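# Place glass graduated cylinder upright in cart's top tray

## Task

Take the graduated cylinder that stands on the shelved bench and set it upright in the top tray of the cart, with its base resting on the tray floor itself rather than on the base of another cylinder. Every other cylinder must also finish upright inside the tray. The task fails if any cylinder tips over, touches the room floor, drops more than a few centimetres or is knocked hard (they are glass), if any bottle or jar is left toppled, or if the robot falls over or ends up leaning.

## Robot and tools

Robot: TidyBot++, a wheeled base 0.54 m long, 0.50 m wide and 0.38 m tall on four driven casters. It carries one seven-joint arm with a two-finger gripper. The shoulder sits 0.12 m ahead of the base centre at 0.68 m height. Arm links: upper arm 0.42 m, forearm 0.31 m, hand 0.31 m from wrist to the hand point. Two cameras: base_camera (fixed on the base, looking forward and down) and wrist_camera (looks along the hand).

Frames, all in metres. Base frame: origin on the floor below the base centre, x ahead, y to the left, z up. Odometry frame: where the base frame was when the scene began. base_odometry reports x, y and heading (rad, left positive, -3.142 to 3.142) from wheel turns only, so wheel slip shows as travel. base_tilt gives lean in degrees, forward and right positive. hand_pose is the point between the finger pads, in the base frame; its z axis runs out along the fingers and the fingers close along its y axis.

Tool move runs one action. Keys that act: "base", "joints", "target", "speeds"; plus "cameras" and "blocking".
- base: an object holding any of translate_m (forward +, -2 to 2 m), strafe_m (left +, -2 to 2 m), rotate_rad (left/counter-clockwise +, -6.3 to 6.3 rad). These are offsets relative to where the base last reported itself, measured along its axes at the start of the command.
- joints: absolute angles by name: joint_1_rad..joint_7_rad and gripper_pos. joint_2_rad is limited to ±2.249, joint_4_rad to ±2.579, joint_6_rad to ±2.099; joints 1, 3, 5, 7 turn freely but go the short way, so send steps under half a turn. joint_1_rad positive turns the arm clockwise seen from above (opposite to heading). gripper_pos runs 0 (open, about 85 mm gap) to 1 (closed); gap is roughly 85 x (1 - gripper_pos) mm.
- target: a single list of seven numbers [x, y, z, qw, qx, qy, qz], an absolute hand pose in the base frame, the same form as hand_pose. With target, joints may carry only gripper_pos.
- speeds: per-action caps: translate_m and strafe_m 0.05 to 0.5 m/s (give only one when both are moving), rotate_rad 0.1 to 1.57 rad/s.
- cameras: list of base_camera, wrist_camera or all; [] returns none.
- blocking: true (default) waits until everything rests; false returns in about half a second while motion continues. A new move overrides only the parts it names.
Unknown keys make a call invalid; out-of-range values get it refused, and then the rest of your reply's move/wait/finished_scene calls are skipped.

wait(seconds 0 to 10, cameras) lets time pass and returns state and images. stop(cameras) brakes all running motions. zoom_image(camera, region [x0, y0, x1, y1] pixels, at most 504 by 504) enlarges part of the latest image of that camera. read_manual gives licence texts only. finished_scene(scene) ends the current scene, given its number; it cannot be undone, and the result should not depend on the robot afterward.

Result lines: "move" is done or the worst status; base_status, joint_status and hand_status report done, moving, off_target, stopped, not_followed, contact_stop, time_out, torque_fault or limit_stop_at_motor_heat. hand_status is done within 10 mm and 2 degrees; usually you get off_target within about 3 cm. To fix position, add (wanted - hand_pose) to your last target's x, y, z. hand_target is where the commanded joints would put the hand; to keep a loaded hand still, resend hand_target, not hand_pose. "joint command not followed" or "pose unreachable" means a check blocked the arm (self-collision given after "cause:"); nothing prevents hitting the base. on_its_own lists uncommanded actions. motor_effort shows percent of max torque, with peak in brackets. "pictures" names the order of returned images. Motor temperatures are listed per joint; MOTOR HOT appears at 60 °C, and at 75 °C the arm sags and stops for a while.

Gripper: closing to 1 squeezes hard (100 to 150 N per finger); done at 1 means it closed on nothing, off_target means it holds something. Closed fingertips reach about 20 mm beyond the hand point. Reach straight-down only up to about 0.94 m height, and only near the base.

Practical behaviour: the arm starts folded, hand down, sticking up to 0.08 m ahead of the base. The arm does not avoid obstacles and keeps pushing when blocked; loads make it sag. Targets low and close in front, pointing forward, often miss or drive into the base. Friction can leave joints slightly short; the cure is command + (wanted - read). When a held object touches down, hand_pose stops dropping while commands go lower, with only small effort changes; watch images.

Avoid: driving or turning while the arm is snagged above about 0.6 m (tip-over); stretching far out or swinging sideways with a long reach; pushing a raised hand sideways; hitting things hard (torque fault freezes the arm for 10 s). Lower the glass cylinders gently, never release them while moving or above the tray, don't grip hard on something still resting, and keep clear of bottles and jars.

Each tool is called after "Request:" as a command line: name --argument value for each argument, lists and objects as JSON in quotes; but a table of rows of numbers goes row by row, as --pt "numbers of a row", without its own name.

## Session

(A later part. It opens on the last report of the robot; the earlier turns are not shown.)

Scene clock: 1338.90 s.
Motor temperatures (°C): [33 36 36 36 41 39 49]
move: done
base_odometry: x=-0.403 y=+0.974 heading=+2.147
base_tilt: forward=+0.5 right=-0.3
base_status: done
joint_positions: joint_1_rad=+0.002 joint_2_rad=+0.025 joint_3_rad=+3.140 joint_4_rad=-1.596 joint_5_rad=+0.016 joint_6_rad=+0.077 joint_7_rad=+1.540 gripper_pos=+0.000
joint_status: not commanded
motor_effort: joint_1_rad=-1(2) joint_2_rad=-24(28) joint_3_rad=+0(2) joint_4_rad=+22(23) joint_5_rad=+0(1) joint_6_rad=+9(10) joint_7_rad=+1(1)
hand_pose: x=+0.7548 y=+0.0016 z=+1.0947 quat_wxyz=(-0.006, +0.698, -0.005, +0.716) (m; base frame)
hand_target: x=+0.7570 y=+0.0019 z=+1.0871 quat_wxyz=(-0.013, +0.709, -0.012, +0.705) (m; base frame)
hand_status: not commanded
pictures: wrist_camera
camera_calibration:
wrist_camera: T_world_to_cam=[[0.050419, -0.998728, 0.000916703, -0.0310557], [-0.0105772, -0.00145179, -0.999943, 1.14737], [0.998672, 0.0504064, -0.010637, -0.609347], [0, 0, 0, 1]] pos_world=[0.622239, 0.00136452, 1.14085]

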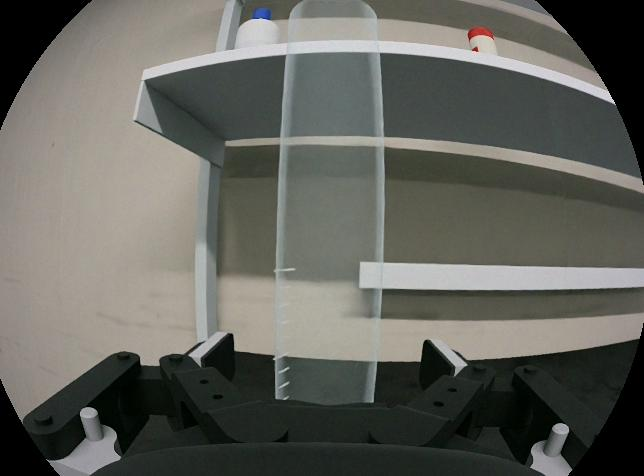

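Request:
move --base '{"translate_m": 0.006, "strafe_m": 0.001}' --speeds '{"translate_m": 0.1}' --cameras '["wrist_camera"]'

Request:
zoom_image --camera "wrist_camera" --region '[180, 200, 480, 440]'

Scene clock: 1347.43 s.
Motor temperatures (°C): [33 36 36 36 41 39 49]
move: done
base_odometry: x=-0.407 y=+0.979 heading=+2.147
base_tilt: forward=+0.4 right=-0.3
base_status: done
joint_positions: joint_1_rad=+0.002 joint_2_rad=+0.026 joint_3_rad=+3.140 joint_4_rad=-1.596 joint_5_rad=+0.016 joint_6_rad=+0.077 joint_7_rad=+1.540 gripper_pos=+0.000
joint_status: not commanded
motor_effort: joint_1_rad=-1(2) joint_2_rad=-24(29) joint_3_rad=+0(2) joint_4_rad=+22(23) joint_5_rad=+0(1) joint_6_rad=+9(9) joint_7_rad=+1(1)
hand_pose: x=+0.7549 y=+0.0016 z=+1.0946 quat_wxyz=(-0.006, +0.698, -0.005, +0.716) (m; base frame)
hand_target: x=+0.7570 y=+0.0019 z=+1.0871 quat_wxyz=(-0.013, +0.709, -0.012, +0.705) (m; base frame)
hand_status: not commanded
pictures: wrist_camera
camera_calibration:
wrist_camera: T_world_to_cam=[[0.0504164, -0.998728, 0.000902703, -0.0310444], [-0.010848, -0.00145141, -0.99994, 1.14745], [0.998669, 0.0504036, -0.0109074, -0.609149], [0, 0, 0, 1]] pos_world=[0.622352, 0.0013638, 1.14077]

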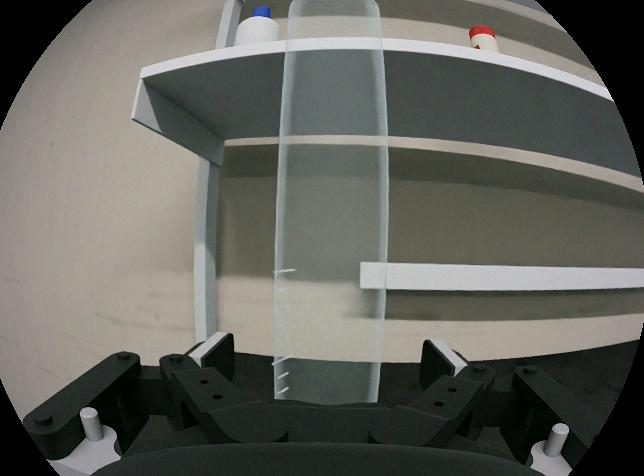

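Scaled by 1.680.

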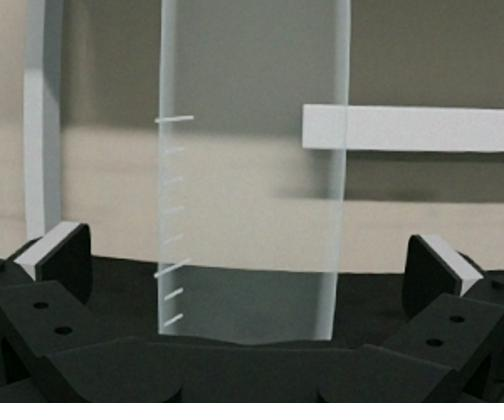

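Request:
move --joints '{"gripper_pos": 0.48}' --cameras '["wrist_camera"]'

Request:
zoom_image --camera "wrist_camera" --region '[180, 200, 480, 440]'

Scene clock: 1352.97 s.
Motor temperatures (°C): [33 36 36 36 41 39 49]
move: done
base_odometry: x=-0.407 y=+0.979 heading=+2.147
base_tilt: forward=+0.5 right=-0.4
base_status: not commanded
joint_positions: joint_1_rad=+0.002 joint_2_rad=+0.026 joint_3_rad=+3.140 joint_4_rad=-1.596 joint_5_rad=+0.016 joint_6_rad=+0.077 joint_7_rad=+1.540 gripper_pos=+0.480
joint_status: all done
motor_effort: joint_1_rad=+0(1) joint_2_rad=-24(24) joint_3_rad=+0(0) joint_4_rad=+22(23) joint_5_rad=-1(1) joint_6_rad=+9(9) joint_7_rad=+1(1)
hand_pose: x=+0.7549 y=+0.0016 z=+1.0946 quat_wxyz=(-0.006, +0.698, -0.005, +0.716) (m; base frame)
hand_target: x=+0.7570 y=+0.0019 z=+1.0871 quat_wxyz=(-0.013, +0.709, -0.012, +0.705) (m; base frame)
hand_status: not commanded
pictures: wrist_camera
camera_calibration:
wrist_camera: T_world_to_cam=[[0.0504164, -0.998728, 0.000902703, -0.0310444], [-0.010848, -0.00145141, -0.99994, 1.14745], [0.998669, 0.0504036, -0.0109074, -0.609149], [0, 0, 0, 1]] pos_world=[0.622352, 0.0013638, 1.14077]

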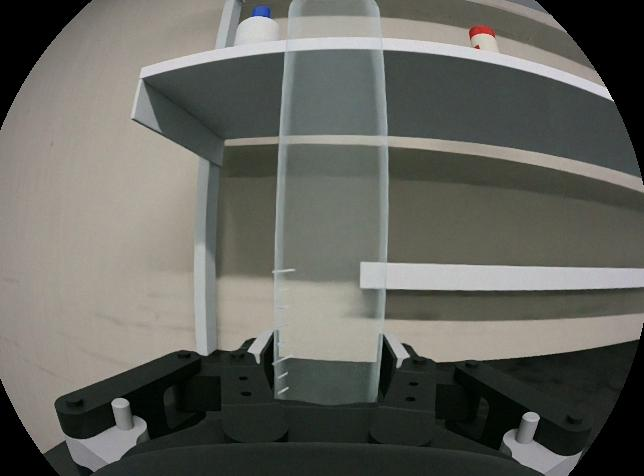

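Scaled by 1.680.

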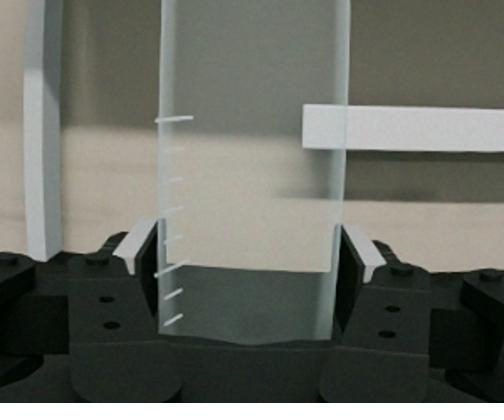

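Request:
move --joints '{"gripper_pos": 0.55}' --cameras '["wrist_camera"]'

Request:
move --joints '{"gripper_pos": 0.6}' --cameras '["wrist_camera"]'

Scene clock: 1356.30 s.
Motor temperatures (°C): [33 36 36 36 41 39 49]
move: done
base_odometry: x=-0.407 y=+0.979 heading=+2.147
base_tilt: forward=+0.5 right=-0.4
base_status: not commanded
joint_positions: joint_1_rad=+0.002 joint_2_rad=+0.026 joint_3_rad=+3.140 joint_4_rad=-1.596 joint_5_rad=+0.016 joint_6_rad=+0.077 joint_7_rad=+1.540 gripper_pos=+0.539
joint_status: all done
motor_effort: joint_1_rad=+0(1) joint_2_rad=-23(24) joint_3_rad=+0(0) joint_4_rad=+21(22) joint_5_rad=+0(1) joint_6_rad=+9(9) joint_7_rad=+0(1)
hand_pose: x=+0.7549 y=+0.0016 z=+1.0946 quat_wxyz=(-0.006, +0.698, -0.005, +0.716) (m; base frame)
hand_target: x=+0.7570 y=+0.0019 z=+1.0871 quat_wxyz=(-0.013, +0.709, -0.012, +0.705) (m; base frame)
hand_status: not commanded
pictures: wrist_camera
camera_calibration:
wrist_camera: T_world_to_cam=[[0.0504164, -0.998728, 0.000905674, -0.0310477], [-0.0107893, -0.00145142, -0.999941, 1.14745], [0.99867, 0.0504036, -0.0108487, -0.609214], [0, 0, 0, 1]] pos_world=[0.622349, 0.0013638, 1.1408]

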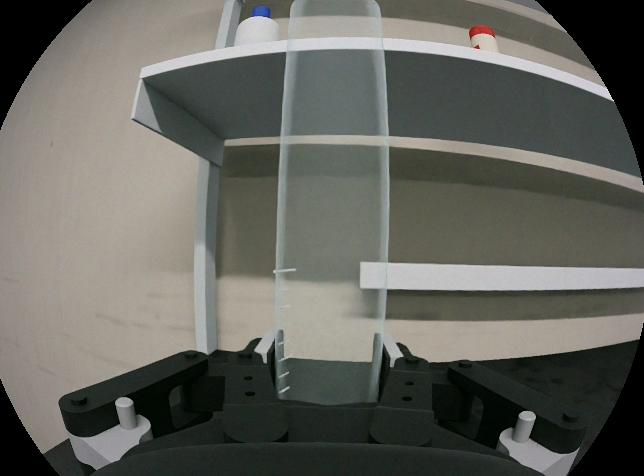

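Scene clock: 1356.77 s.
Motor temperatures (°C): [33 36 36 36 41 39 49]
move: off_target
base_odometry: x=-0.407 y=+0.979 heading=+2.147
base_tilt: forward=+0.5 right=-0.3
base_status: not commanded
joint_positions: joint_1_rad=+0.002 joint_2_rad=+0.026 joint_3_rad=+3.140 joint_4_rad=-1.596 joint_5_rad=+0.016 joint_6_rad=+0.077 joint_7_rad=+1.540 gripper_pos=+0.548
joint_status: gripper_pos off_target (ended at +0.548, target +0.600)
motor_effort: joint_1_rad=-1(1) joint_2_rad=-23(24) joint_3_rad=+0(0) joint_4_rad=+22(22) joint_5_rad=-1(1) joint_6_rad=+9(9) joint_7_rad=+0(1)
hand_pose: x=+0.7549 y=+0.0016 z=+1.0947 quat_wxyz=(-0.006, +0.698, -0.005, +0.716) (m; base frame)
hand_target: x=+0.7570 y=+0.0019 z=+1.0871 quat_wxyz=(-0.013, +0.709, -0.012, +0.705) (m; base frame)
hand_status: not commanded
pictures: wrist_camera
camera_calibration:
wrist_camera: T_world_to_cam=[[0.0504163, -0.998728, 0.00090716, -0.0310493], [-0.0107599, -0.00145143, -0.999941, 1.14744], [0.99867, 0.0504036, -0.0108194, -0.609247], [0, 0, 0, 1]] pos_world=[0.622348, 0.0013638, 1.14081]

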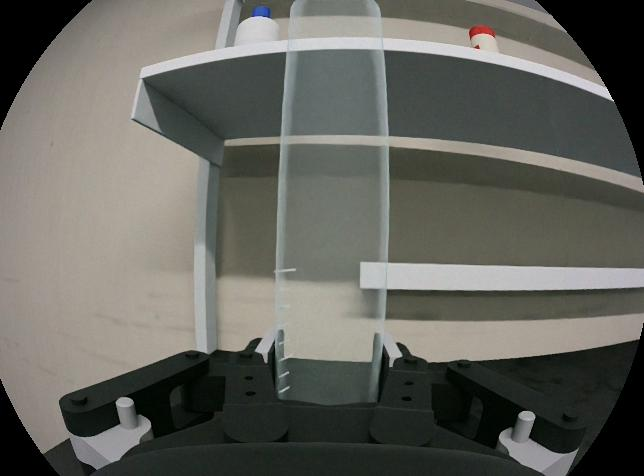

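Request:
move --joints '{"gripper_pos": 0.7}' --cameras '[]'

Request:
move --joints '{"gripper_pos": 0.8}' --cameras '["wrist_camera"]'

Scene clock: 1361.73 s.
Motor temperatures (°C): [33 36 36 36 41 39 49]
move: off_target
base_odometry: x=-0.407 y=+0.979 heading=+2.147
base_tilt: forward=+0.5 right=-0.4
base_status: not commanded
joint_positions: joint_1_rad=+0.002 joint_2_rad=+0.026 joint_3_rad=+3.140 joint_4_rad=-1.596 joint_5_rad=+0.016 joint_6_rad=+0.077 joint_7_rad=+1.540 gripper_pos=+0.548
joint_status: gripper_pos off_target (ended at +0.548, target +0.700)
motor_effort: joint_1_rad=-1(1) joint_2_rad=-24(24) joint_3_rad=+0(0) joint_4_rad=+21(22) joint_5_rad=-1(1) joint_6_rad=+9(9) joint_7_rad=+1(1)
hand_pose: x=+0.7549 y=+0.0016 z=+1.0947 quat_wxyz=(-0.006, +0.698, -0.005, +0.716) (m; base frame)
hand_target: x=+0.7570 y=+0.0019 z=+1.0871 quat_wxyz=(-0.013, +0.709, -0.012, +0.705) (m; base frame)
hand_status: not commanded
pictures: none
No camera images: "cameras" was empty.

Scene clock: 1362.27 s.
Motor temperatures (°C): [33 36 36 36 41 39 49]
move: off_target
base_odometry: x=-0.407 y=+0.979 heading=+2.147
base_tilt: forward=+0.5 right=-0.4
base_status: not commanded
joint_positions: joint_1_rad=+0.002 joint_2_rad=+0.026 joint_3_rad=+3.140 joint_4_rad=-1.596 joint_5_rad=+0.016 joint_6_rad=+0.077 joint_7_rad=+1.540 gripper_pos=+0.548
joint_status: gripper_pos off_target (ended at +0.548, target +0.800)
motor_effort: joint_1_rad=-1(1) joint_2_rad=-23(23) joint_3_rad=+0(0) joint_4_rad=+21(23) joint_5_rad=-1(2) joint_6_rad=+9(9) joint_7_rad=+0(1)
hand_pose: x=+0.7549 y=+0.0016 z=+1.0947 quat_wxyz=(-0.006, +0.698, -0.005, +0.716) (m; base frame)
hand_target: x=+0.7570 y=+0.0019 z=+1.0871 quat_wxyz=(-0.013, +0.709, -0.012, +0.705) (m; base frame)
hand_status: not commanded
pictures: wrist_camera
camera_calibration:
wrist_camera: T_world_to_cam=[[0.0504163, -0.998728, 0.00090716, -0.0310493], [-0.0107599, -0.00145143, -0.999941, 1.14744], [0.99867, 0.0504036, -0.0108194, -0.609247], [0, 0, 0, 1]] pos_world=[0.622348, 0.0013638, 1.14081]

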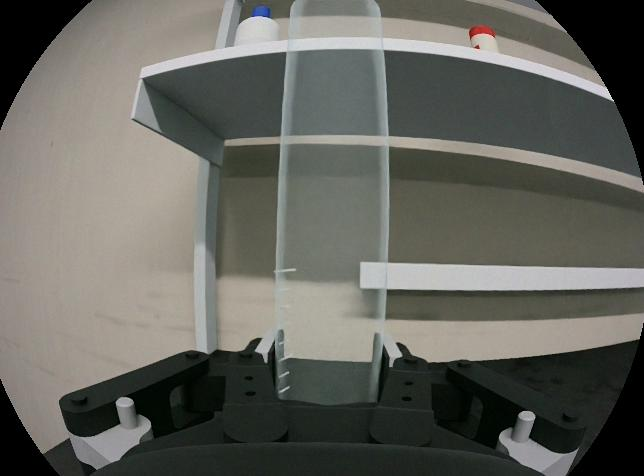

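Request:
move --joints '{"joint_4_rad": -1.40, "joint_6_rad": -0.15}' --cameras '["wrist_camera"]'

Scene clock: 1378.83 s.
Motor temperatures (°C): [33 35 36 36 41 39 49]
move: done
base_odometry: x=-0.407 y=+0.979 heading=+2.147
base_tilt: forward=+0.5 right=-0.4
base_status: not commanded
joint_positions: joint_1_rad=+0.002 joint_2_rad=+0.028 joint_3_rad=+3.140 joint_4_rad=-1.422 joint_5_rad=+0.016 joint_6_rad=-0.120 joint_7_rad=+1.540 gripper_pos=+0.548
joint_status: all done
motor_effort: joint_1_rad=-1(1) joint_2_rad=-26(28) joint_3_rad=+0(0) joint_4_rad=+25(27) joint_5_rad=-1(1) joint_6_rad=+11(12) joint_7_rad=+1(1)
hand_pose: x=+0.7539 y=+0.0007 z=+1.1411 quat_wxyz=(-0.005, +0.706, -0.006, +0.708) (m; base frame)
hand_target: x=+0.7542 y=-0.0008 z=+1.1436 quat_wxyz=(-0.010, +0.710, -0.015, +0.704) (m; base frame)
hand_status: not commanded
pictures: wrist_camera
camera_calibration:
wrist_camera: T_world_to_cam=[[0.0473883, -0.998876, -0.000397043, -0.0282197], [-0.0350765, -0.00126684, -0.999384, 1.21153], [0.99826, 0.047373, -0.0350971, -0.579701], [0, 0, 0, 1]] pos_world=[0.622526, 0.000808978, 1.19042]

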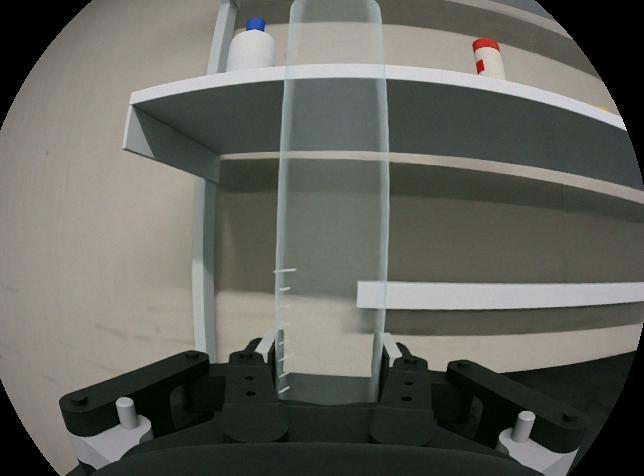

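Request:
move --base '{"translate_m": -0.45}' --speeds '{"translate_m": 0.35}' --cameras '["wrist_camera"]'

Scene clock: 1384.47 s.
Motor temperatures (°C): [33 35 36 36 41 39 49]
move: done
base_odometry: x=-0.162 y=+0.601 heading=+2.147
base_tilt: forward=+0.5 right=-0.3
base_status: done
joint_positions: joint_1_rad=+0.002 joint_2_rad=+0.035 joint_3_rad=+3.140 joint_4_rad=-1.421 joint_5_rad=+0.016 joint_6_rad=-0.126 joint_7_rad=+1.540 gripper_pos=+0.548
joint_status: not commanded
motor_effort: joint_1_rad=-1(4) joint_2_rad=-26(31) joint_3_rad=+0(3) joint_4_rad=+25(26) joint_5_rad=-1(1) joint_6_rad=+11(12) joint_7_rad=+0(1)
hand_pose: x=+0.7573 y=+0.0008 z=+1.1346 quat_wxyz=(-0.005, +0.711, -0.006, +0.703) (m; base frame)
hand_target: x=+0.7542 y=-0.0008 z=+1.1436 quat_wxyz=(-0.010, +0.710, -0.015, +0.704) (m; base frame)
hand_status: not commanded
pictures: wrist_camera
camera_calibration:
wrist_camera: T_world_to_cam=[[0.0476045, -0.998866, -0.00105405, -0.0276304], [-0.0483606, -0.00125078, -0.998829, 1.21467], [0.997695, 0.0475997, -0.0483653, -0.567797], [0, 0, 0, 1]] pos_world=[0.626546, 0.000947192, 1.18575]

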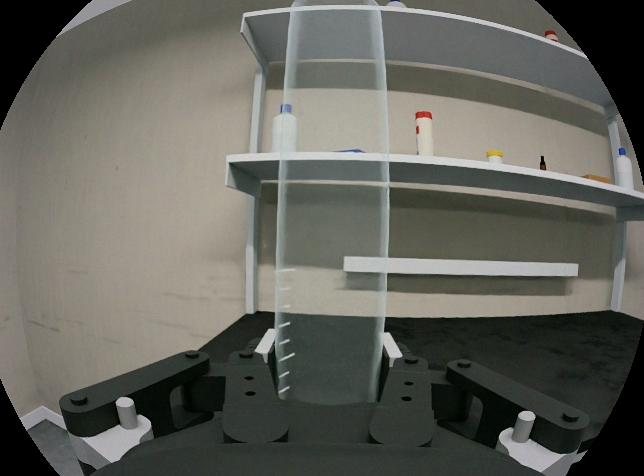

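Request:
move --base '{"translate_m": -1.528, "strafe_m": 0.496, "rotate_rad": 1.598}' --speeds '{"translate_m": 0.4, "rotate_rad": 0.5}' --cameras '["base_camera", "wrist_camera"]'

Scene clock: 1410.13 s.
Motor temperatures (°C): [33 35 36 36 41 39 49]
move: done
base_odometry: x=+0.255 y=-0.950 heading=-2.538
base_tilt: forward=+0.5 right=-0.4
base_status: done
joint_positions: joint_1_rad=-0.001 joint_2_rad=+0.037 joint_3_rad=+3.141 joint_4_rad=-1.421 joint_5_rad=+0.016 joint_6_rad=-0.126 joint_7_rad=+1.540 gripper_pos=+0.548
joint_status: not commanded
motor_effort: joint_1_rad=+0(5) joint_2_rad=-27(31) joint_3_rad=+1(4) joint_4_rad=+25(25) joint_5_rad=+0(1) joint_6_rad=+11(12) joint_7_rad=+1(1)
hand_pose: x=+0.7581 y=+0.0021 z=+1.1335 quat_wxyz=(-0.006, +0.712, -0.005, +0.702) (m; base frame)
hand_target: x=+0.7542 y=-0.0008 z=+1.1436 quat_wxyz=(-0.010, +0.710, -0.015, +0.704) (m; base frame)
hand_status: not commanded
pictures: base_camera, wrist_camera
camera_calibration:
wrist_camera: T_world_to_cam=[[0.0495935, -0.998769, -0.00111016, -0.02782], [-0.0503666, -0.00139082, -0.99873, 1.21495], [0.997499, 0.0495864, -0.0503735, -0.566259], [0, 0, 0, 1]] pos_world=[0.627415, 0.0019828, 1.18485]

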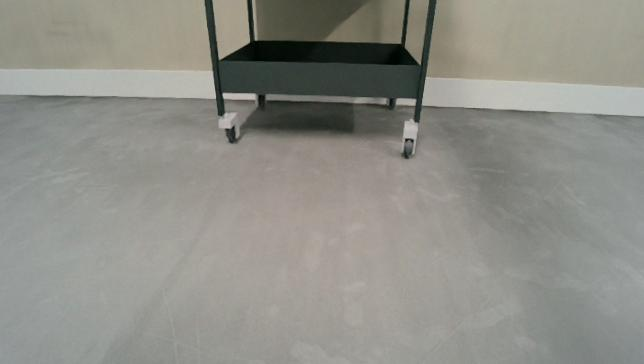

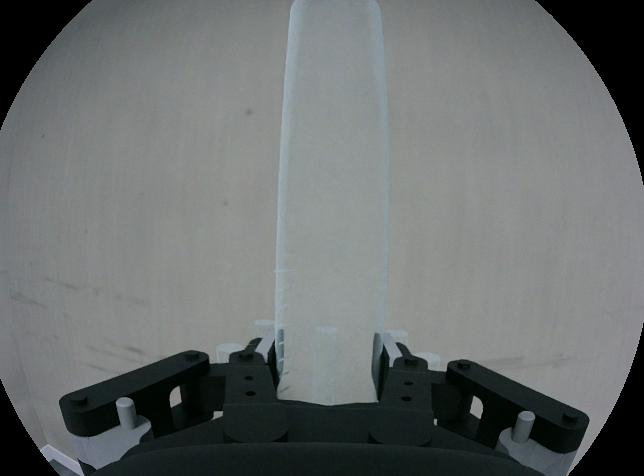

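Request:
zoom_image --camera "wrist_camera" --region '[180, 290, 480, 440]'

Request:
zoom_image --camera "base_camera" --region '[180, 0, 480, 180]'

Scaled by 1.680.

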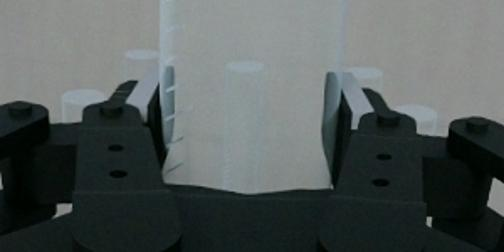

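Scaled by 1.680.

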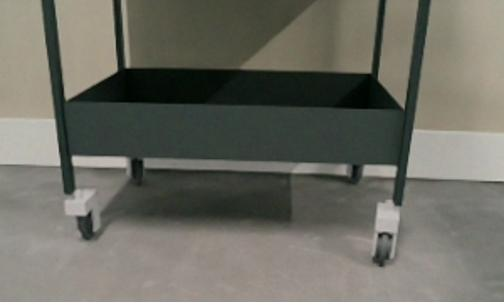

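Request:
zoom_image --camera "wrist_camera" --region '[200, 310, 290, 370]'

Request:
zoom_image --camera "wrist_camera" --region '[370, 310, 460, 370]'

Request:
zoom_image --camera "wrist_camera" --region '[280, 310, 385, 380]'

Scaled by 5.600.

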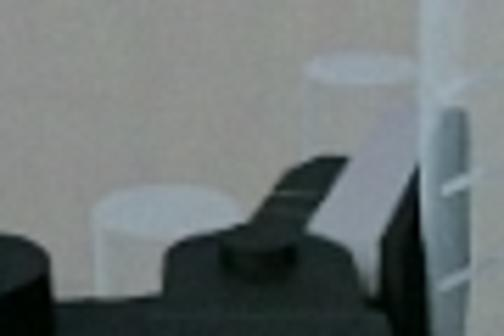

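Scaled by 5.600.

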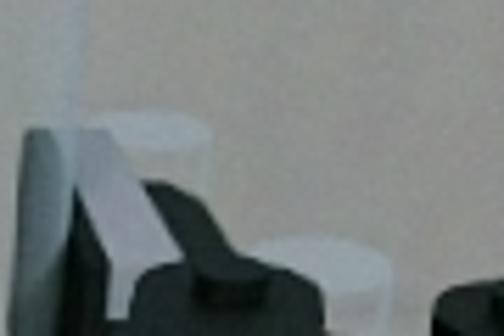

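Scaled by 4.800.

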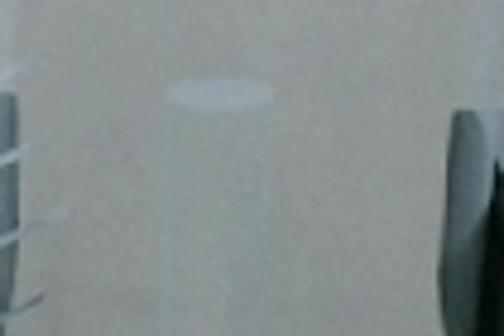

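Request:
move --joints '{"joint_2_rad": 0.04, "joint_4_rad": -1.678, "joint_6_rad": 0.225}' --cameras '[]'

Request:
move --joints '{"joint_2_rad": 0.083, "joint_4_rad": -1.86, "joint_6_rad": 0.455}' --cameras '["base_camera", "wrist_camera"]'

Scene clock: 1525.57 s.
Motor temperatures (°C): [33 35 36 36 41 38 48]
move: done
base_odometry: x=+0.255 y=-0.950 heading=-2.538
base_tilt: forward=+0.4 right=-0.4
base_status: not commanded
joint_positions: joint_1_rad=-0.001 joint_2_rad=+0.037 joint_3_rad=+3.141 joint_4_rad=-1.682 joint_5_rad=+0.016 joint_6_rad=+0.162 joint_7_rad=+1.540 gripper_pos=+0.548
joint_status: all done
motor_effort: joint_1_rad=+0(1) joint_2_rad=-26(28) joint_3_rad=+0(0) joint_4_rad=+24(27) joint_5_rad=-1(1) joint_6_rad=+11(12) joint_7_rad=+0(1)
hand_pose: x=+0.7567 y=+0.0035 z=+1.0601 quat_wxyz=(-0.007, +0.702, -0.004, +0.712) (m; base frame)
hand_target: x=+0.7571 y=+0.0045 z=+1.0802 quat_wxyz=(-0.017, +0.679, -0.009, +0.734) (m; base frame)
hand_status: not commanded
pictures: none
No camera images: "cameras" was empty.

Scene clock: 1527.03 s.
Motor temperatures (°C): [33 35 36 36 41 38 48]
move: done
base_odometry: x=+0.255 y=-0.950 heading=-2.538
base_tilt: forward=+0.5 right=-0.4
base_status: not commanded
joint_positions: joint_1_rad=-0.001 joint_2_rad=+0.076 joint_3_rad=+3.141 joint_4_rad=-1.867 joint_5_rad=+0.016 joint_6_rad=+0.392 joint_7_rad=+1.540 gripper_pos=+0.548
joint_status: all done
motor_effort: joint_1_rad=-1(2) joint_2_rad=-27(30) joint_3_rad=+0(0) joint_4_rad=+24(25) joint_5_rad=-1(1) joint_6_rad=+11(13) joint_7_rad=+0(1)
hand_pose: x=+0.7551 y=+0.0046 z=+0.9929 quat_wxyz=(-0.009, +0.700, -0.003, +0.714) (m; base frame)
hand_target: x=+0.7569 y=+0.0075 z=+1.0124 quat_wxyz=(-0.022, +0.677, -0.006, +0.735) (m; base frame)
hand_status: not commanded
pictures: base_camera, wrist_camera
camera_calibration:
wrist_camera: T_world_to_cam=[[0.0574931, -0.998346, -0.000472613, -0.0319917], [-0.0173521, -0.000525956, -0.999849, 1.0506], [0.998195, 0.0574926, -0.0173537, -0.603869], [0, 0, 0, 1]] pos_world=[0.622848, 0.00333177, 1.03995]

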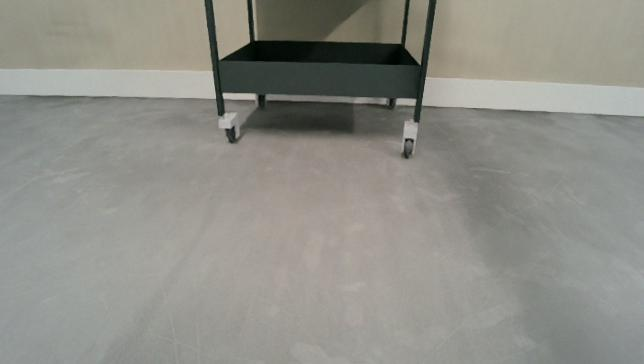

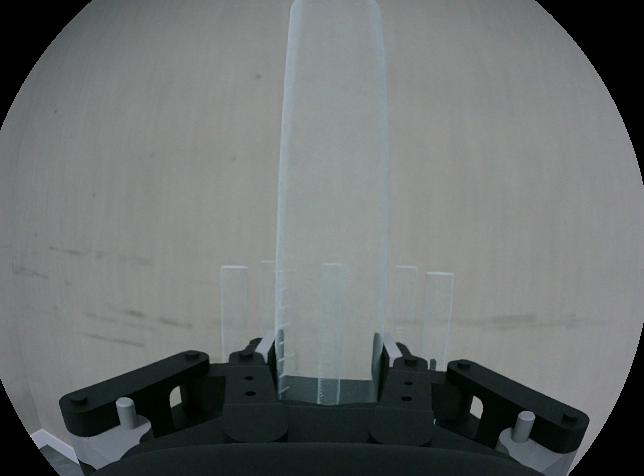

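Request:
zoom_image --camera "wrist_camera" --region '[210, 250, 340, 370]'

Request:
zoom_image --camera "wrist_camera" --region '[330, 250, 460, 370]'

Scaled by 3.877.

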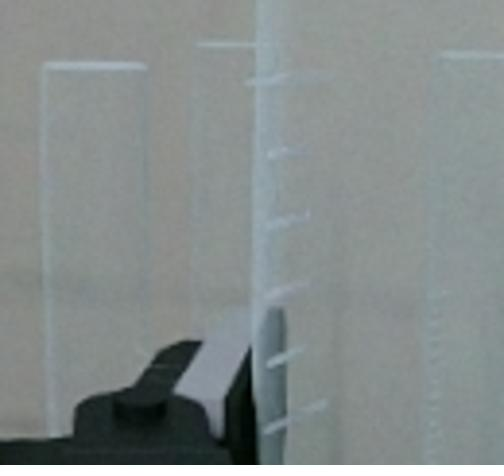

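Scaled by 3.877.

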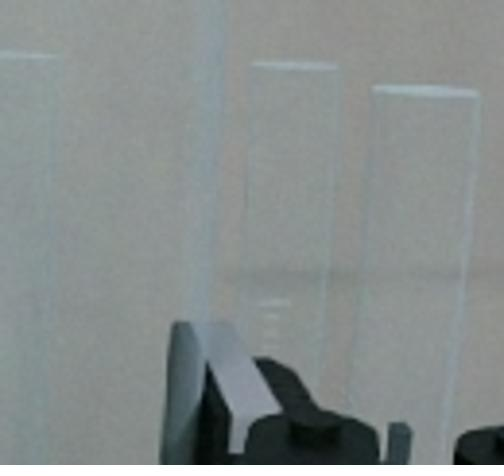

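Request:
move --base '{"translate_m": 0.22}' --speeds '{"translate_m": 0.2}' --cameras '["base_camera", "wrist_camera"]'

Request:
zoom_image --camera "wrist_camera" --region '[80, 200, 320, 400]'

Request:
zoom_image --camera "wrist_camera" --region '[320, 200, 560, 400]'

Scene clock: 1582.80 s.
Motor temperatures (°C): [33 35 36 36 40 39 48]
move: done
base_odometry: x=+0.073 y=-1.075 heading=-2.537
base_tilt: forward=+0.5 right=-0.3
base_status: done
joint_positions: joint_1_rad=-0.001 joint_2_rad=+0.084 joint_3_rad=+3.141 joint_4_rad=-1.868 joint_5_rad=+0.016 joint_6_rad=+0.397 joint_7_rad=+1.540 gripper_pos=+0.548
joint_status: not commanded
motor_effort: joint_1_rad=-2(2) joint_2_rad=-27(30) joint_3_rad=+0(1) joint_4_rad=+22(25) joint_5_rad=+0(1) joint_6_rad=+11(12) joint_7_rad=+1(1)
hand_pose: x=+0.7572 y=+0.0046 z=+0.9896 quat_wxyz=(-0.009, +0.701, -0.003, +0.713) (m; base frame)
hand_target: x=+0.7569 y=+0.0075 z=+1.0124 quat_wxyz=(-0.022, +0.677, -0.006, +0.735) (m; base frame)
hand_status: not commanded
pictures: base_camera, wrist_camera
camera_calibration:
wrist_camera: T_world_to_cam=[[0.0575614, -0.998342, -0.000660676, -0.0319558], [-0.0201519, -0.000500256, -0.999797, 1.04936], [0.998139, 0.057563, -0.0201472, -0.603229], [0, 0, 0, 1]] pos_world=[0.625092, 0.00334583, 1.03697]

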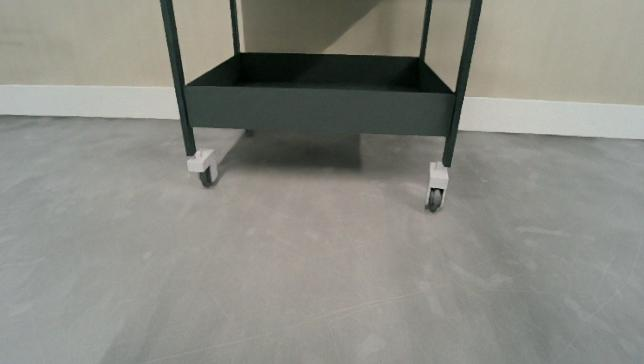

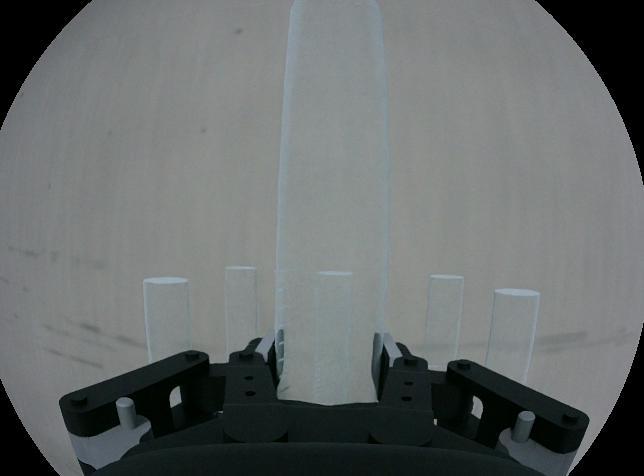

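Scaled by 2.100.

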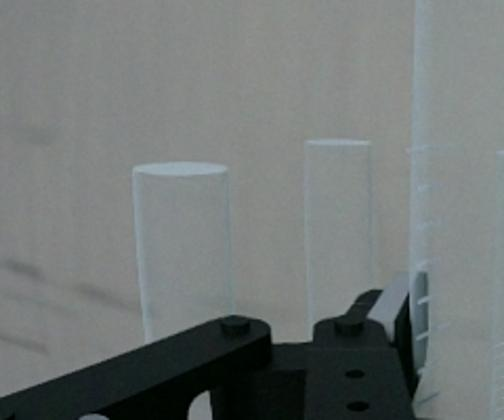

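Scaled by 2.100.

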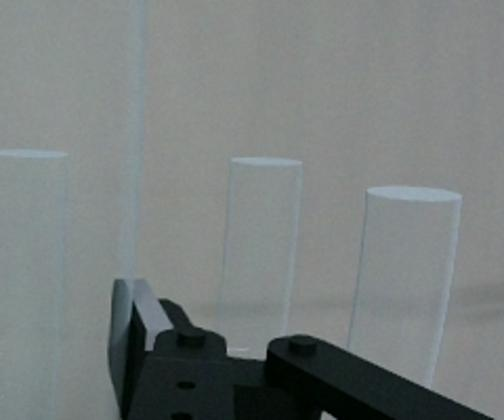

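Request:
zoom_image --camera "base_camera" --region '[140, 0, 320, 220]'

Request:
zoom_image --camera "base_camera" --region '[320, 0, 500, 220]'

Scaled by 2.291.

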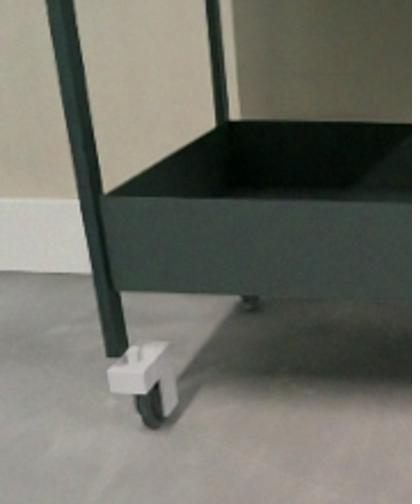

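Scaled by 2.291.

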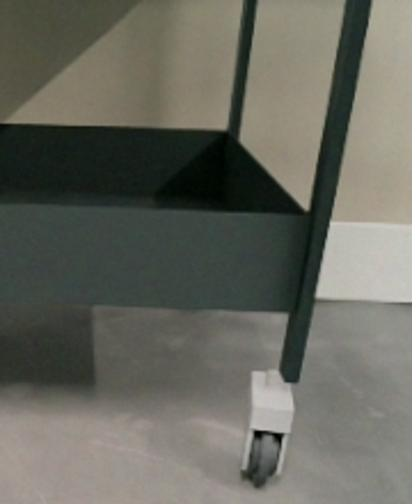

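Request:
move --base '{"translate_m": 0.115, "strafe_m": -0.007}' --speeds '{"translate_m": 0.15}' --cameras '["base_camera", "wrist_camera"]'

Request:
zoom_image --camera "wrist_camera" --region '[10, 180, 330, 420]'

Request:
zoom_image --camera "wrist_camera" --region '[320, 180, 640, 420]'

Scene clock: 1641.50 s.
Motor temperatures (°C): [33 35 36 36 40 39 48]
move: done
base_odometry: x=-0.025 y=-1.135 heading=-2.537
base_tilt: forward=+0.5 right=-0.3
base_status: done
joint_positions: joint_1_rad=-0.001 joint_2_rad=+0.086 joint_3_rad=+3.141 joint_4_rad=-1.868 joint_5_rad=+0.016 joint_6_rad=+0.398 joint_7_rad=+1.540 gripper_pos=+0.548
joint_status: not commanded
motor_effort: joint_1_rad=-1(2) joint_2_rad=-28(31) joint_3_rad=+0(1) joint_4_rad=+23(24) joint_5_rad=-1(1) joint_6_rad=+11(12) joint_7_rad=+1(1)
hand_pose: x=+0.7579 y=+0.0046 z=+0.9883 quat_wxyz=(-0.009, +0.702, -0.003, +0.712) (m; base frame)
hand_target: x=+0.7569 y=+0.0075 z=+1.0124 quat_wxyz=(-0.022, +0.677, -0.006, +0.735) (m; base frame)
hand_status: not commanded
pictures: base_camera, wrist_camera
camera_calibration:
wrist_camera: T_world_to_cam=[[0.0575778, -0.998341, -0.00074369, -0.031922], [-0.0214908, -0.000494698, -0.999769, 1.04911], [0.99811, 0.0575805, -0.0214836, -0.602628], [0, 0, 0, 1]] pos_world=[0.625874, 0.00334966, 1.0359]

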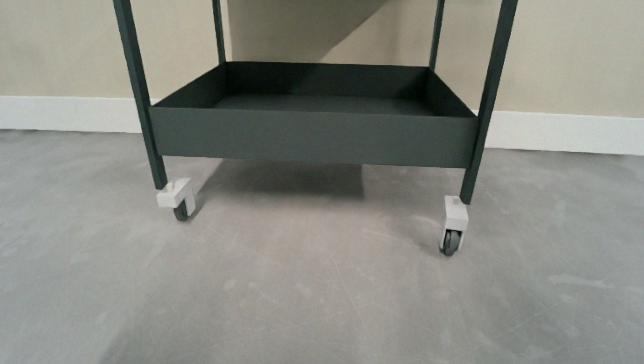

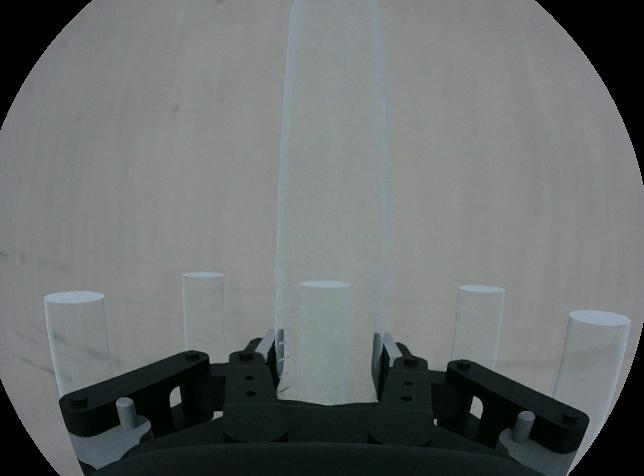

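Scaled by 1.575.

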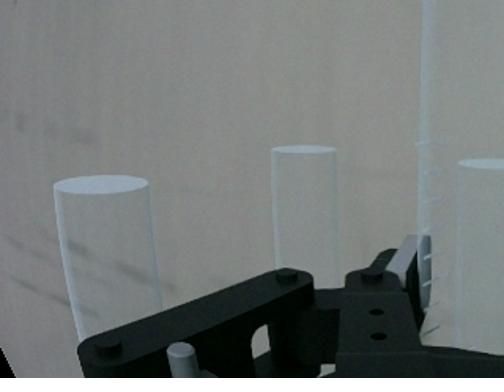

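Scaled by 1.575.

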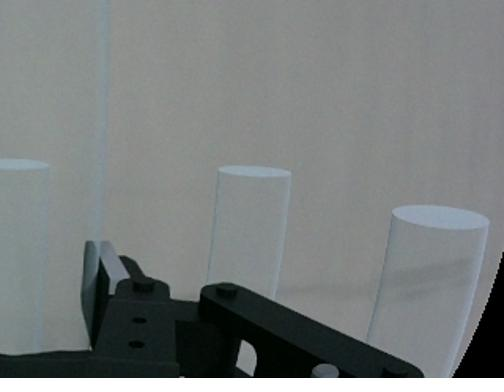

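Request:
move --joints '{"joint_2_rad": 0.154, "joint_4_rad": -2.0, "joint_6_rad": 0.67}' --cameras '["wrist_camera"]'

Scene clock: 1676.93 s.
Motor temperatures (°C): [33 35 36 36 40 39 48]
move: done
base_odometry: x=-0.025 y=-1.135 heading=-2.537
base_tilt: forward=+0.5 right=-0.4
base_status: not commanded
joint_positions: joint_1_rad=-0.001 joint_2_rad=+0.149 joint_3_rad=+3.141 joint_4_rad=-2.007 joint_5_rad=+0.016 joint_6_rad=+0.608 joint_7_rad=+1.540 gripper_pos=+0.548
joint_status: all done
motor_effort: joint_1_rad=-1(2) joint_2_rad=-28(31) joint_3_rad=+0(0) joint_4_rad=+21(24) joint_5_rad=+0(1) joint_6_rad=+11(12) joint_7_rad=+0(1)
hand_pose: x=+0.7547 y=+0.0055 z=+0.9315 quat_wxyz=(-0.010, +0.699, -0.002, +0.715) (m; base frame)
hand_target: x=+0.7560 y=+0.0100 z=+0.9513 quat_wxyz=(-0.026, +0.676, -0.005, +0.736) (m; base frame)
hand_status: not commanded
pictures: wrist_camera
camera_calibration:
wrist_camera: T_world_to_cam=[[0.0604436, -0.99817, -0.0018698, -0.032029], [-0.0140136, 0.00102445, -0.999901, 0.986713], [0.998073, 0.0604639, -0.0139261, -0.607691], [0, 0, 0, 1]] pos_world=[0.622283, 0.00376207, 0.978093]

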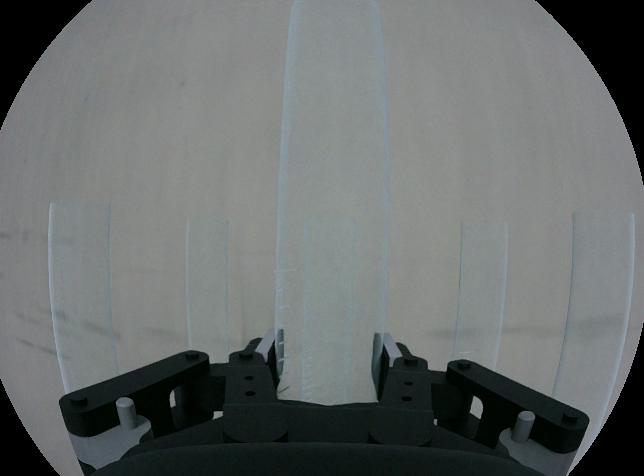

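Request:
move --joints '{"joint_2_rad": 0.238, "joint_4_rad": -2.093, "joint_6_rad": 0.845}' --cameras '["wrist_camera", "base_camera"]'

Scene clock: 1680.43 s.
Motor temperatures (°C): [33 35 36 36 40 39 48]
move: done
base_odometry: x=-0.025 y=-1.135 heading=-2.537
base_tilt: forward=+0.5 right=-0.3
base_status: not commanded
joint_positions: joint_1_rad=-0.001 joint_2_rad=+0.234 joint_3_rad=+3.141 joint_4_rad=-2.099 joint_5_rad=+0.016 joint_6_rad=+0.786 joint_7_rad=+1.540 gripper_pos=+0.548
joint_status: all done
motor_effort: joint_1_rad=-1(1) joint_2_rad=-29(32) joint_3_rad=+0(0) joint_4_rad=+19(22) joint_5_rad=+0(1) joint_6_rad=+11(13) joint_7_rad=+1(1)
hand_pose: x=+0.7552 y=+0.0061 z=+0.8810 quat_wxyz=(-0.012, +0.699, -0.002, +0.715) (m; base frame)
hand_target: x=+0.7560 y=+0.0118 z=+0.9003 quat_wxyz=(-0.030, +0.677, -0.005, +0.736) (m; base frame)
hand_status: not commanded
pictures: base_camera, wrist_camera
camera_calibration:
wrist_camera: T_world_to_cam=[[0.0625826, -0.998033, -0.00364903, -0.0315578], [-0.0139915, 0.0027785, -0.999898, 0.936169], [0.997942, 0.0626273, -0.0137901, -0.608949], [0, 0, 0, 1]] pos_world=[0.622769, 0.00403989, 0.927561]

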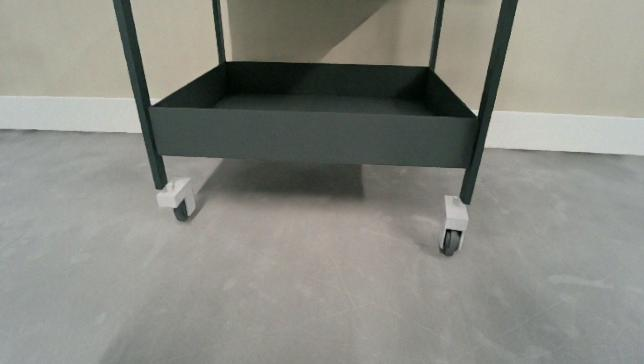

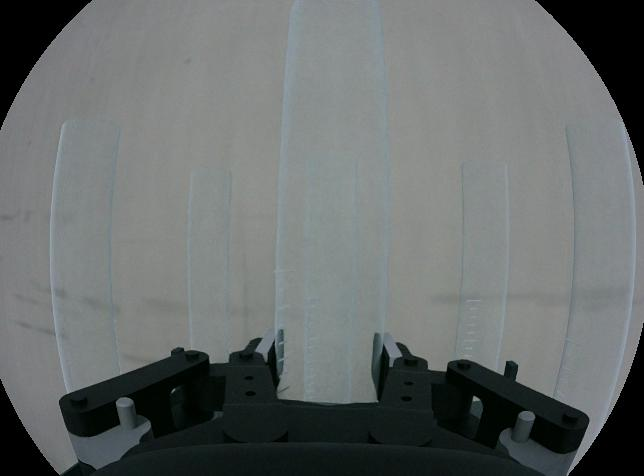

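Request:
move --joints '{"joint_2_rad": 0.266, "joint_4_rad": -2.12, "joint_6_rad": 0.90}' --cameras '["wrist_camera"]'

Scene clock: 1683.80 s.
Motor temperatures (°C): [33 35 36 36 40 39 48]
move: done
base_odometry: x=-0.025 y=-1.135 heading=-2.537
base_tilt: forward=+0.5 right=-0.4
base_status: not commanded
joint_positions: joint_1_rad=-0.001 joint_2_rad=+0.254 joint_3_rad=+3.141 joint_4_rad=-2.123 joint_5_rad=+0.016 joint_6_rad=+0.847 joint_7_rad=+1.540 gripper_pos=+0.548
joint_status: all done
motor_effort: joint_1_rad=-1(1) joint_2_rad=-29(31) joint_3_rad=+0(0) joint_4_rad=+19(20) joint_5_rad=-1(1) joint_6_rad=+11(12) joint_7_rad=+0(1)
hand_pose: x=+0.7534 y=+0.0063 z=+0.8747 quat_wxyz=(-0.012, +0.693, -0.002, +0.721) (m; base frame)
hand_target: x=+0.7552 y=+0.0123 z=+0.8851 quat_wxyz=(-0.031, +0.677, -0.005, +0.736) (m; base frame)
hand_status: not commanded
pictures: wrist_camera
camera_calibration:
wrist_camera: T_world_to_cam=[[0.0633024, -0.997989, -0.00327807, -0.0321452], [0.00329816, 0.00349384, -0.999988, 0.916861], [0.997989, 0.0632909, 0.0035127, -0.622473], [0, 0, 0, 1]] pos_world=[0.620232, 0.00411292, 0.918931]

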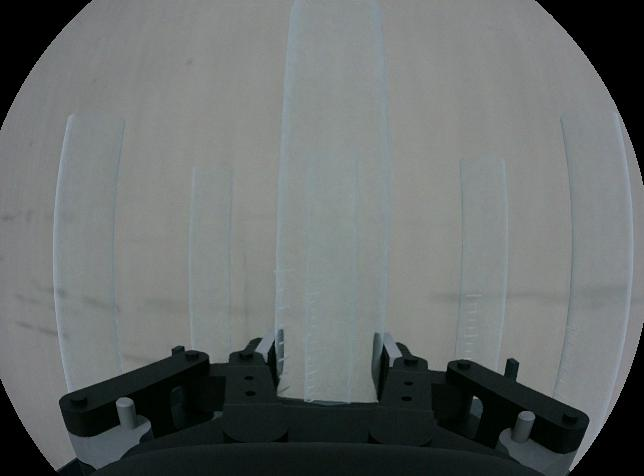

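Request:
move --joints '{"joint_2_rad": 0.295, "joint_4_rad": -2.132, "joint_6_rad": 0.915}' --cameras '["wrist_camera"]'

Scene clock: 1689.63 s.
Motor temperatures (°C): [33 35 36 36 40 39 48]
move: done
base_odometry: x=-0.025 y=-1.135 heading=-2.537
base_tilt: forward=+0.5 right=-0.4
base_status: not commanded
joint_positions: joint_1_rad=-0.001 joint_2_rad=+0.283 joint_3_rad=+3.141 joint_4_rad=-2.133 joint_5_rad=+0.016 joint_6_rad=+0.860 joint_7_rad=+1.540 gripper_pos=+0.548
joint_status: all done
motor_effort: joint_1_rad=-1(1) joint_2_rad=-30(31) joint_3_rad=+0(0) joint_4_rad=+19(19) joint_5_rad=+0(1) joint_6_rad=+11(12) joint_7_rad=+1(1)
hand_pose: x=+0.7565 y=+0.0063 z=+0.8552 quat_wxyz=(-0.012, +0.702, -0.002, +0.712) (m; base frame)
hand_target: x=+0.7579 y=+0.0124 z=+0.8650 quat_wxyz=(-0.032, +0.686, -0.005, +0.727) (m; base frame)
hand_status: not commanded
pictures: wrist_camera
camera_calibration:
wrist_camera: T_world_to_cam=[[0.0633408, -0.997979, -0.005001, -0.0309112], [-0.0219722, 0.00361533, -0.999752, 0.916336], [0.99775, 0.0634349, -0.0216988, -0.603709], [0, 0, 0, 1]] pos_world=[0.624442, 0.00413462, 0.902854]

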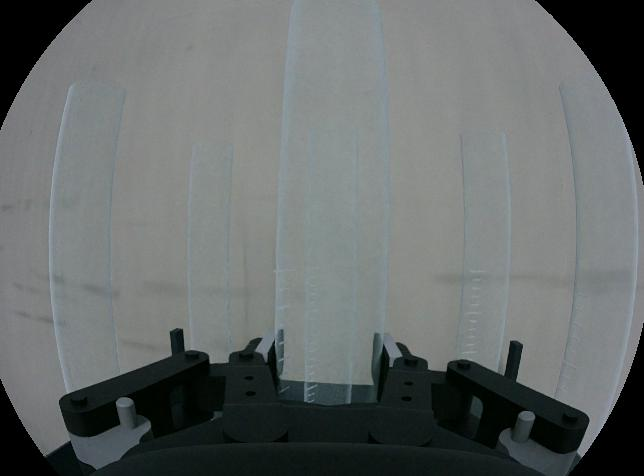

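Request:
move --joints '{"joint_2_rad": 0.304, "joint_4_rad": -2.138, "joint_6_rad": 0.928}' --cameras '[]'

Request:
move --joints '{"joint_2_rad": 0.312, "joint_4_rad": -2.144, "joint_6_rad": 0.941}' --cameras '[]'

Scene clock: 1695.97 s.
Motor temperatures (°C): [33 35 36 36 40 39 48]
move: done
base_odometry: x=-0.025 y=-1.135 heading=-2.537
base_tilt: forward=+0.5 right=-0.4
base_status: not commanded
joint_positions: joint_1_rad=-0.001 joint_2_rad=+0.289 joint_3_rad=+3.141 joint_4_rad=-2.137 joint_5_rad=+0.016 joint_6_rad=+0.873 joint_7_rad=+1.540 gripper_pos=+0.548
joint_status: all done
motor_effort: joint_1_rad=-1(1) joint_2_rad=-30(31) joint_3_rad=+0(0) joint_4_rad=+18(19) joint_5_rad=+0(1) joint_6_rad=+11(11) joint_7_rad=+0(1)
hand_pose: x=+0.7563 y=+0.0064 z=+0.8529 quat_wxyz=(-0.013, +0.701, -0.002, +0.713) (m; base frame)
hand_target: x=+0.7580 y=+0.0125 z=+0.8602 quat_wxyz=(-0.032, +0.687, -0.005, +0.726) (m; base frame)
hand_status: not commanded
pictures: none
No camera images: "cameras" was empty.

Scene clock: 1696.47 s.
Motor temperatures (°C): [33 35 36 36 40 39 48]
move: done
base_odometry: x=-0.025 y=-1.135 heading=-2.537
base_tilt: forward=+0.5 right=-0.4
base_status: not commanded
joint_positions: joint_1_rad=-0.001 joint_2_rad=+0.296 joint_3_rad=+3.141 joint_4_rad=-2.143 joint_5_rad=+0.016 joint_6_rad=+0.886 joint_7_rad=+1.540 gripper_pos=+0.548
joint_status: all done
motor_effort: joint_1_rad=+0(1) joint_2_rad=-30(31) joint_3_rad=+0(0) joint_4_rad=+18(19) joint_5_rad=-1(1) joint_6_rad=+11(12) joint_7_rad=+1(1)
hand_pose: x=+0.7561 y=+0.0064 z=+0.8499 quat_wxyz=(-0.013, +0.701, -0.002, +0.713) (m; base frame)
hand_target: x=+0.7578 y=+0.0126 z=+0.8561 quat_wxyz=(-0.032, +0.687, -0.005, +0.726) (m; base frame)
hand_status: not commanded
pictures: none
No camera images: "cameras" was empty.

Request:
move --joints '{"joint_2_rad": 0.320, "joint_4_rad": -2.150, "joint_6_rad": 0.953}' --cameras '[]'

Request:
move --joints '{"joint_2_rad": 0.328, "joint_4_rad": -2.156, "joint_6_rad": 0.965}' --cameras '["wrist_camera"]'

Scene clock: 1702.83 s.
Motor temperatures (°C): [33 35 36 36 40 39 48]
move: done
base_odometry: x=-0.025 y=-1.135 heading=-2.537
base_tilt: forward=+0.5 right=-0.3
base_status: not commanded
joint_positions: joint_1_rad=-0.001 joint_2_rad=+0.304 joint_3_rad=+3.141 joint_4_rad=-2.149 joint_5_rad=+0.016 joint_6_rad=+0.898 joint_7_rad=+1.540 gripper_pos=+0.548
joint_status: all done
motor_effort: joint_1_rad=+0(1) joint_2_rad=-31(31) joint_3_rad=+0(0) joint_4_rad=+17(19) joint_5_rad=-1(1) joint_6_rad=+11(12) joint_7_rad=+1(1)
hand_pose: x=+0.7560 y=+0.0065 z=+0.8456 quat_wxyz=(-0.013, +0.701, -0.002, +0.713) (m; base frame)
hand_target: x=+0.7576 y=+0.0127 z=+0.8517 quat_wxyz=(-0.032, +0.688, -0.006, +0.725) (m; base frame)
hand_status: not commanded
pictures: none
No camera images: "cameras" was empty.

Scene clock: 1703.33 s.
Motor temperatures (°C): [33 35 36 36 40 39 48]
move: done
base_odometry: x=-0.025 y=-1.135 heading=-2.537
base_tilt: forward=+0.5 right=-0.4
base_status: not commanded
joint_positions: joint_1_rad=-0.001 joint_2_rad=+0.309 joint_3_rad=+3.141 joint_4_rad=-2.153 joint_5_rad=+0.016 joint_6_rad=+0.911 joint_7_rad=+1.540 gripper_pos=+0.548
joint_status: all done
motor_effort: joint_1_rad=+0(1) joint_2_rad=-30(31) joint_3_rad=+0(0) joint_4_rad=+16(19) joint_5_rad=-1(1) joint_6_rad=+11(11) joint_7_rad=+0(1)
hand_pose: x=+0.7557 y=+0.0065 z=+0.8440 quat_wxyz=(-0.013, +0.700, -0.002, +0.714) (m; base frame)
hand_target: x=+0.7574 y=+0.0128 z=+0.8473 quat_wxyz=(-0.033, +0.689, -0.006, +0.724) (m; base frame)
hand_status: not commanded
pictures: wrist_camera
camera_calibration:
wrist_camera: T_world_to_cam=[[0.0638655, -0.997944, -0.00535235, -0.030869], [-0.0176052, 0.00423582, -0.999836, 0.901827], [0.997803, 0.0639492, -0.0172985, -0.60694], [0, 0, 0, 1]] pos_world=[0.623455, 0.00418776, 0.891014]

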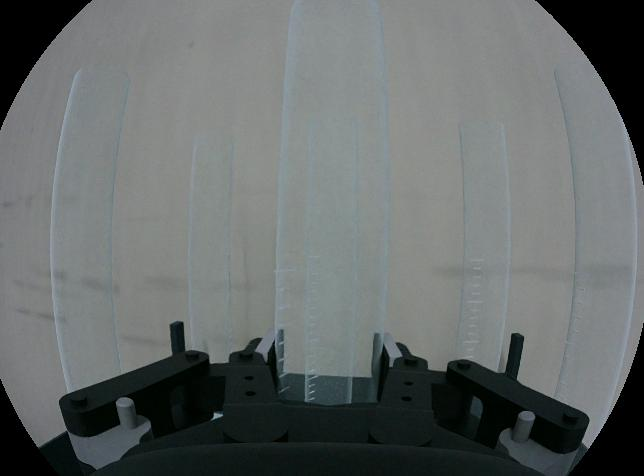

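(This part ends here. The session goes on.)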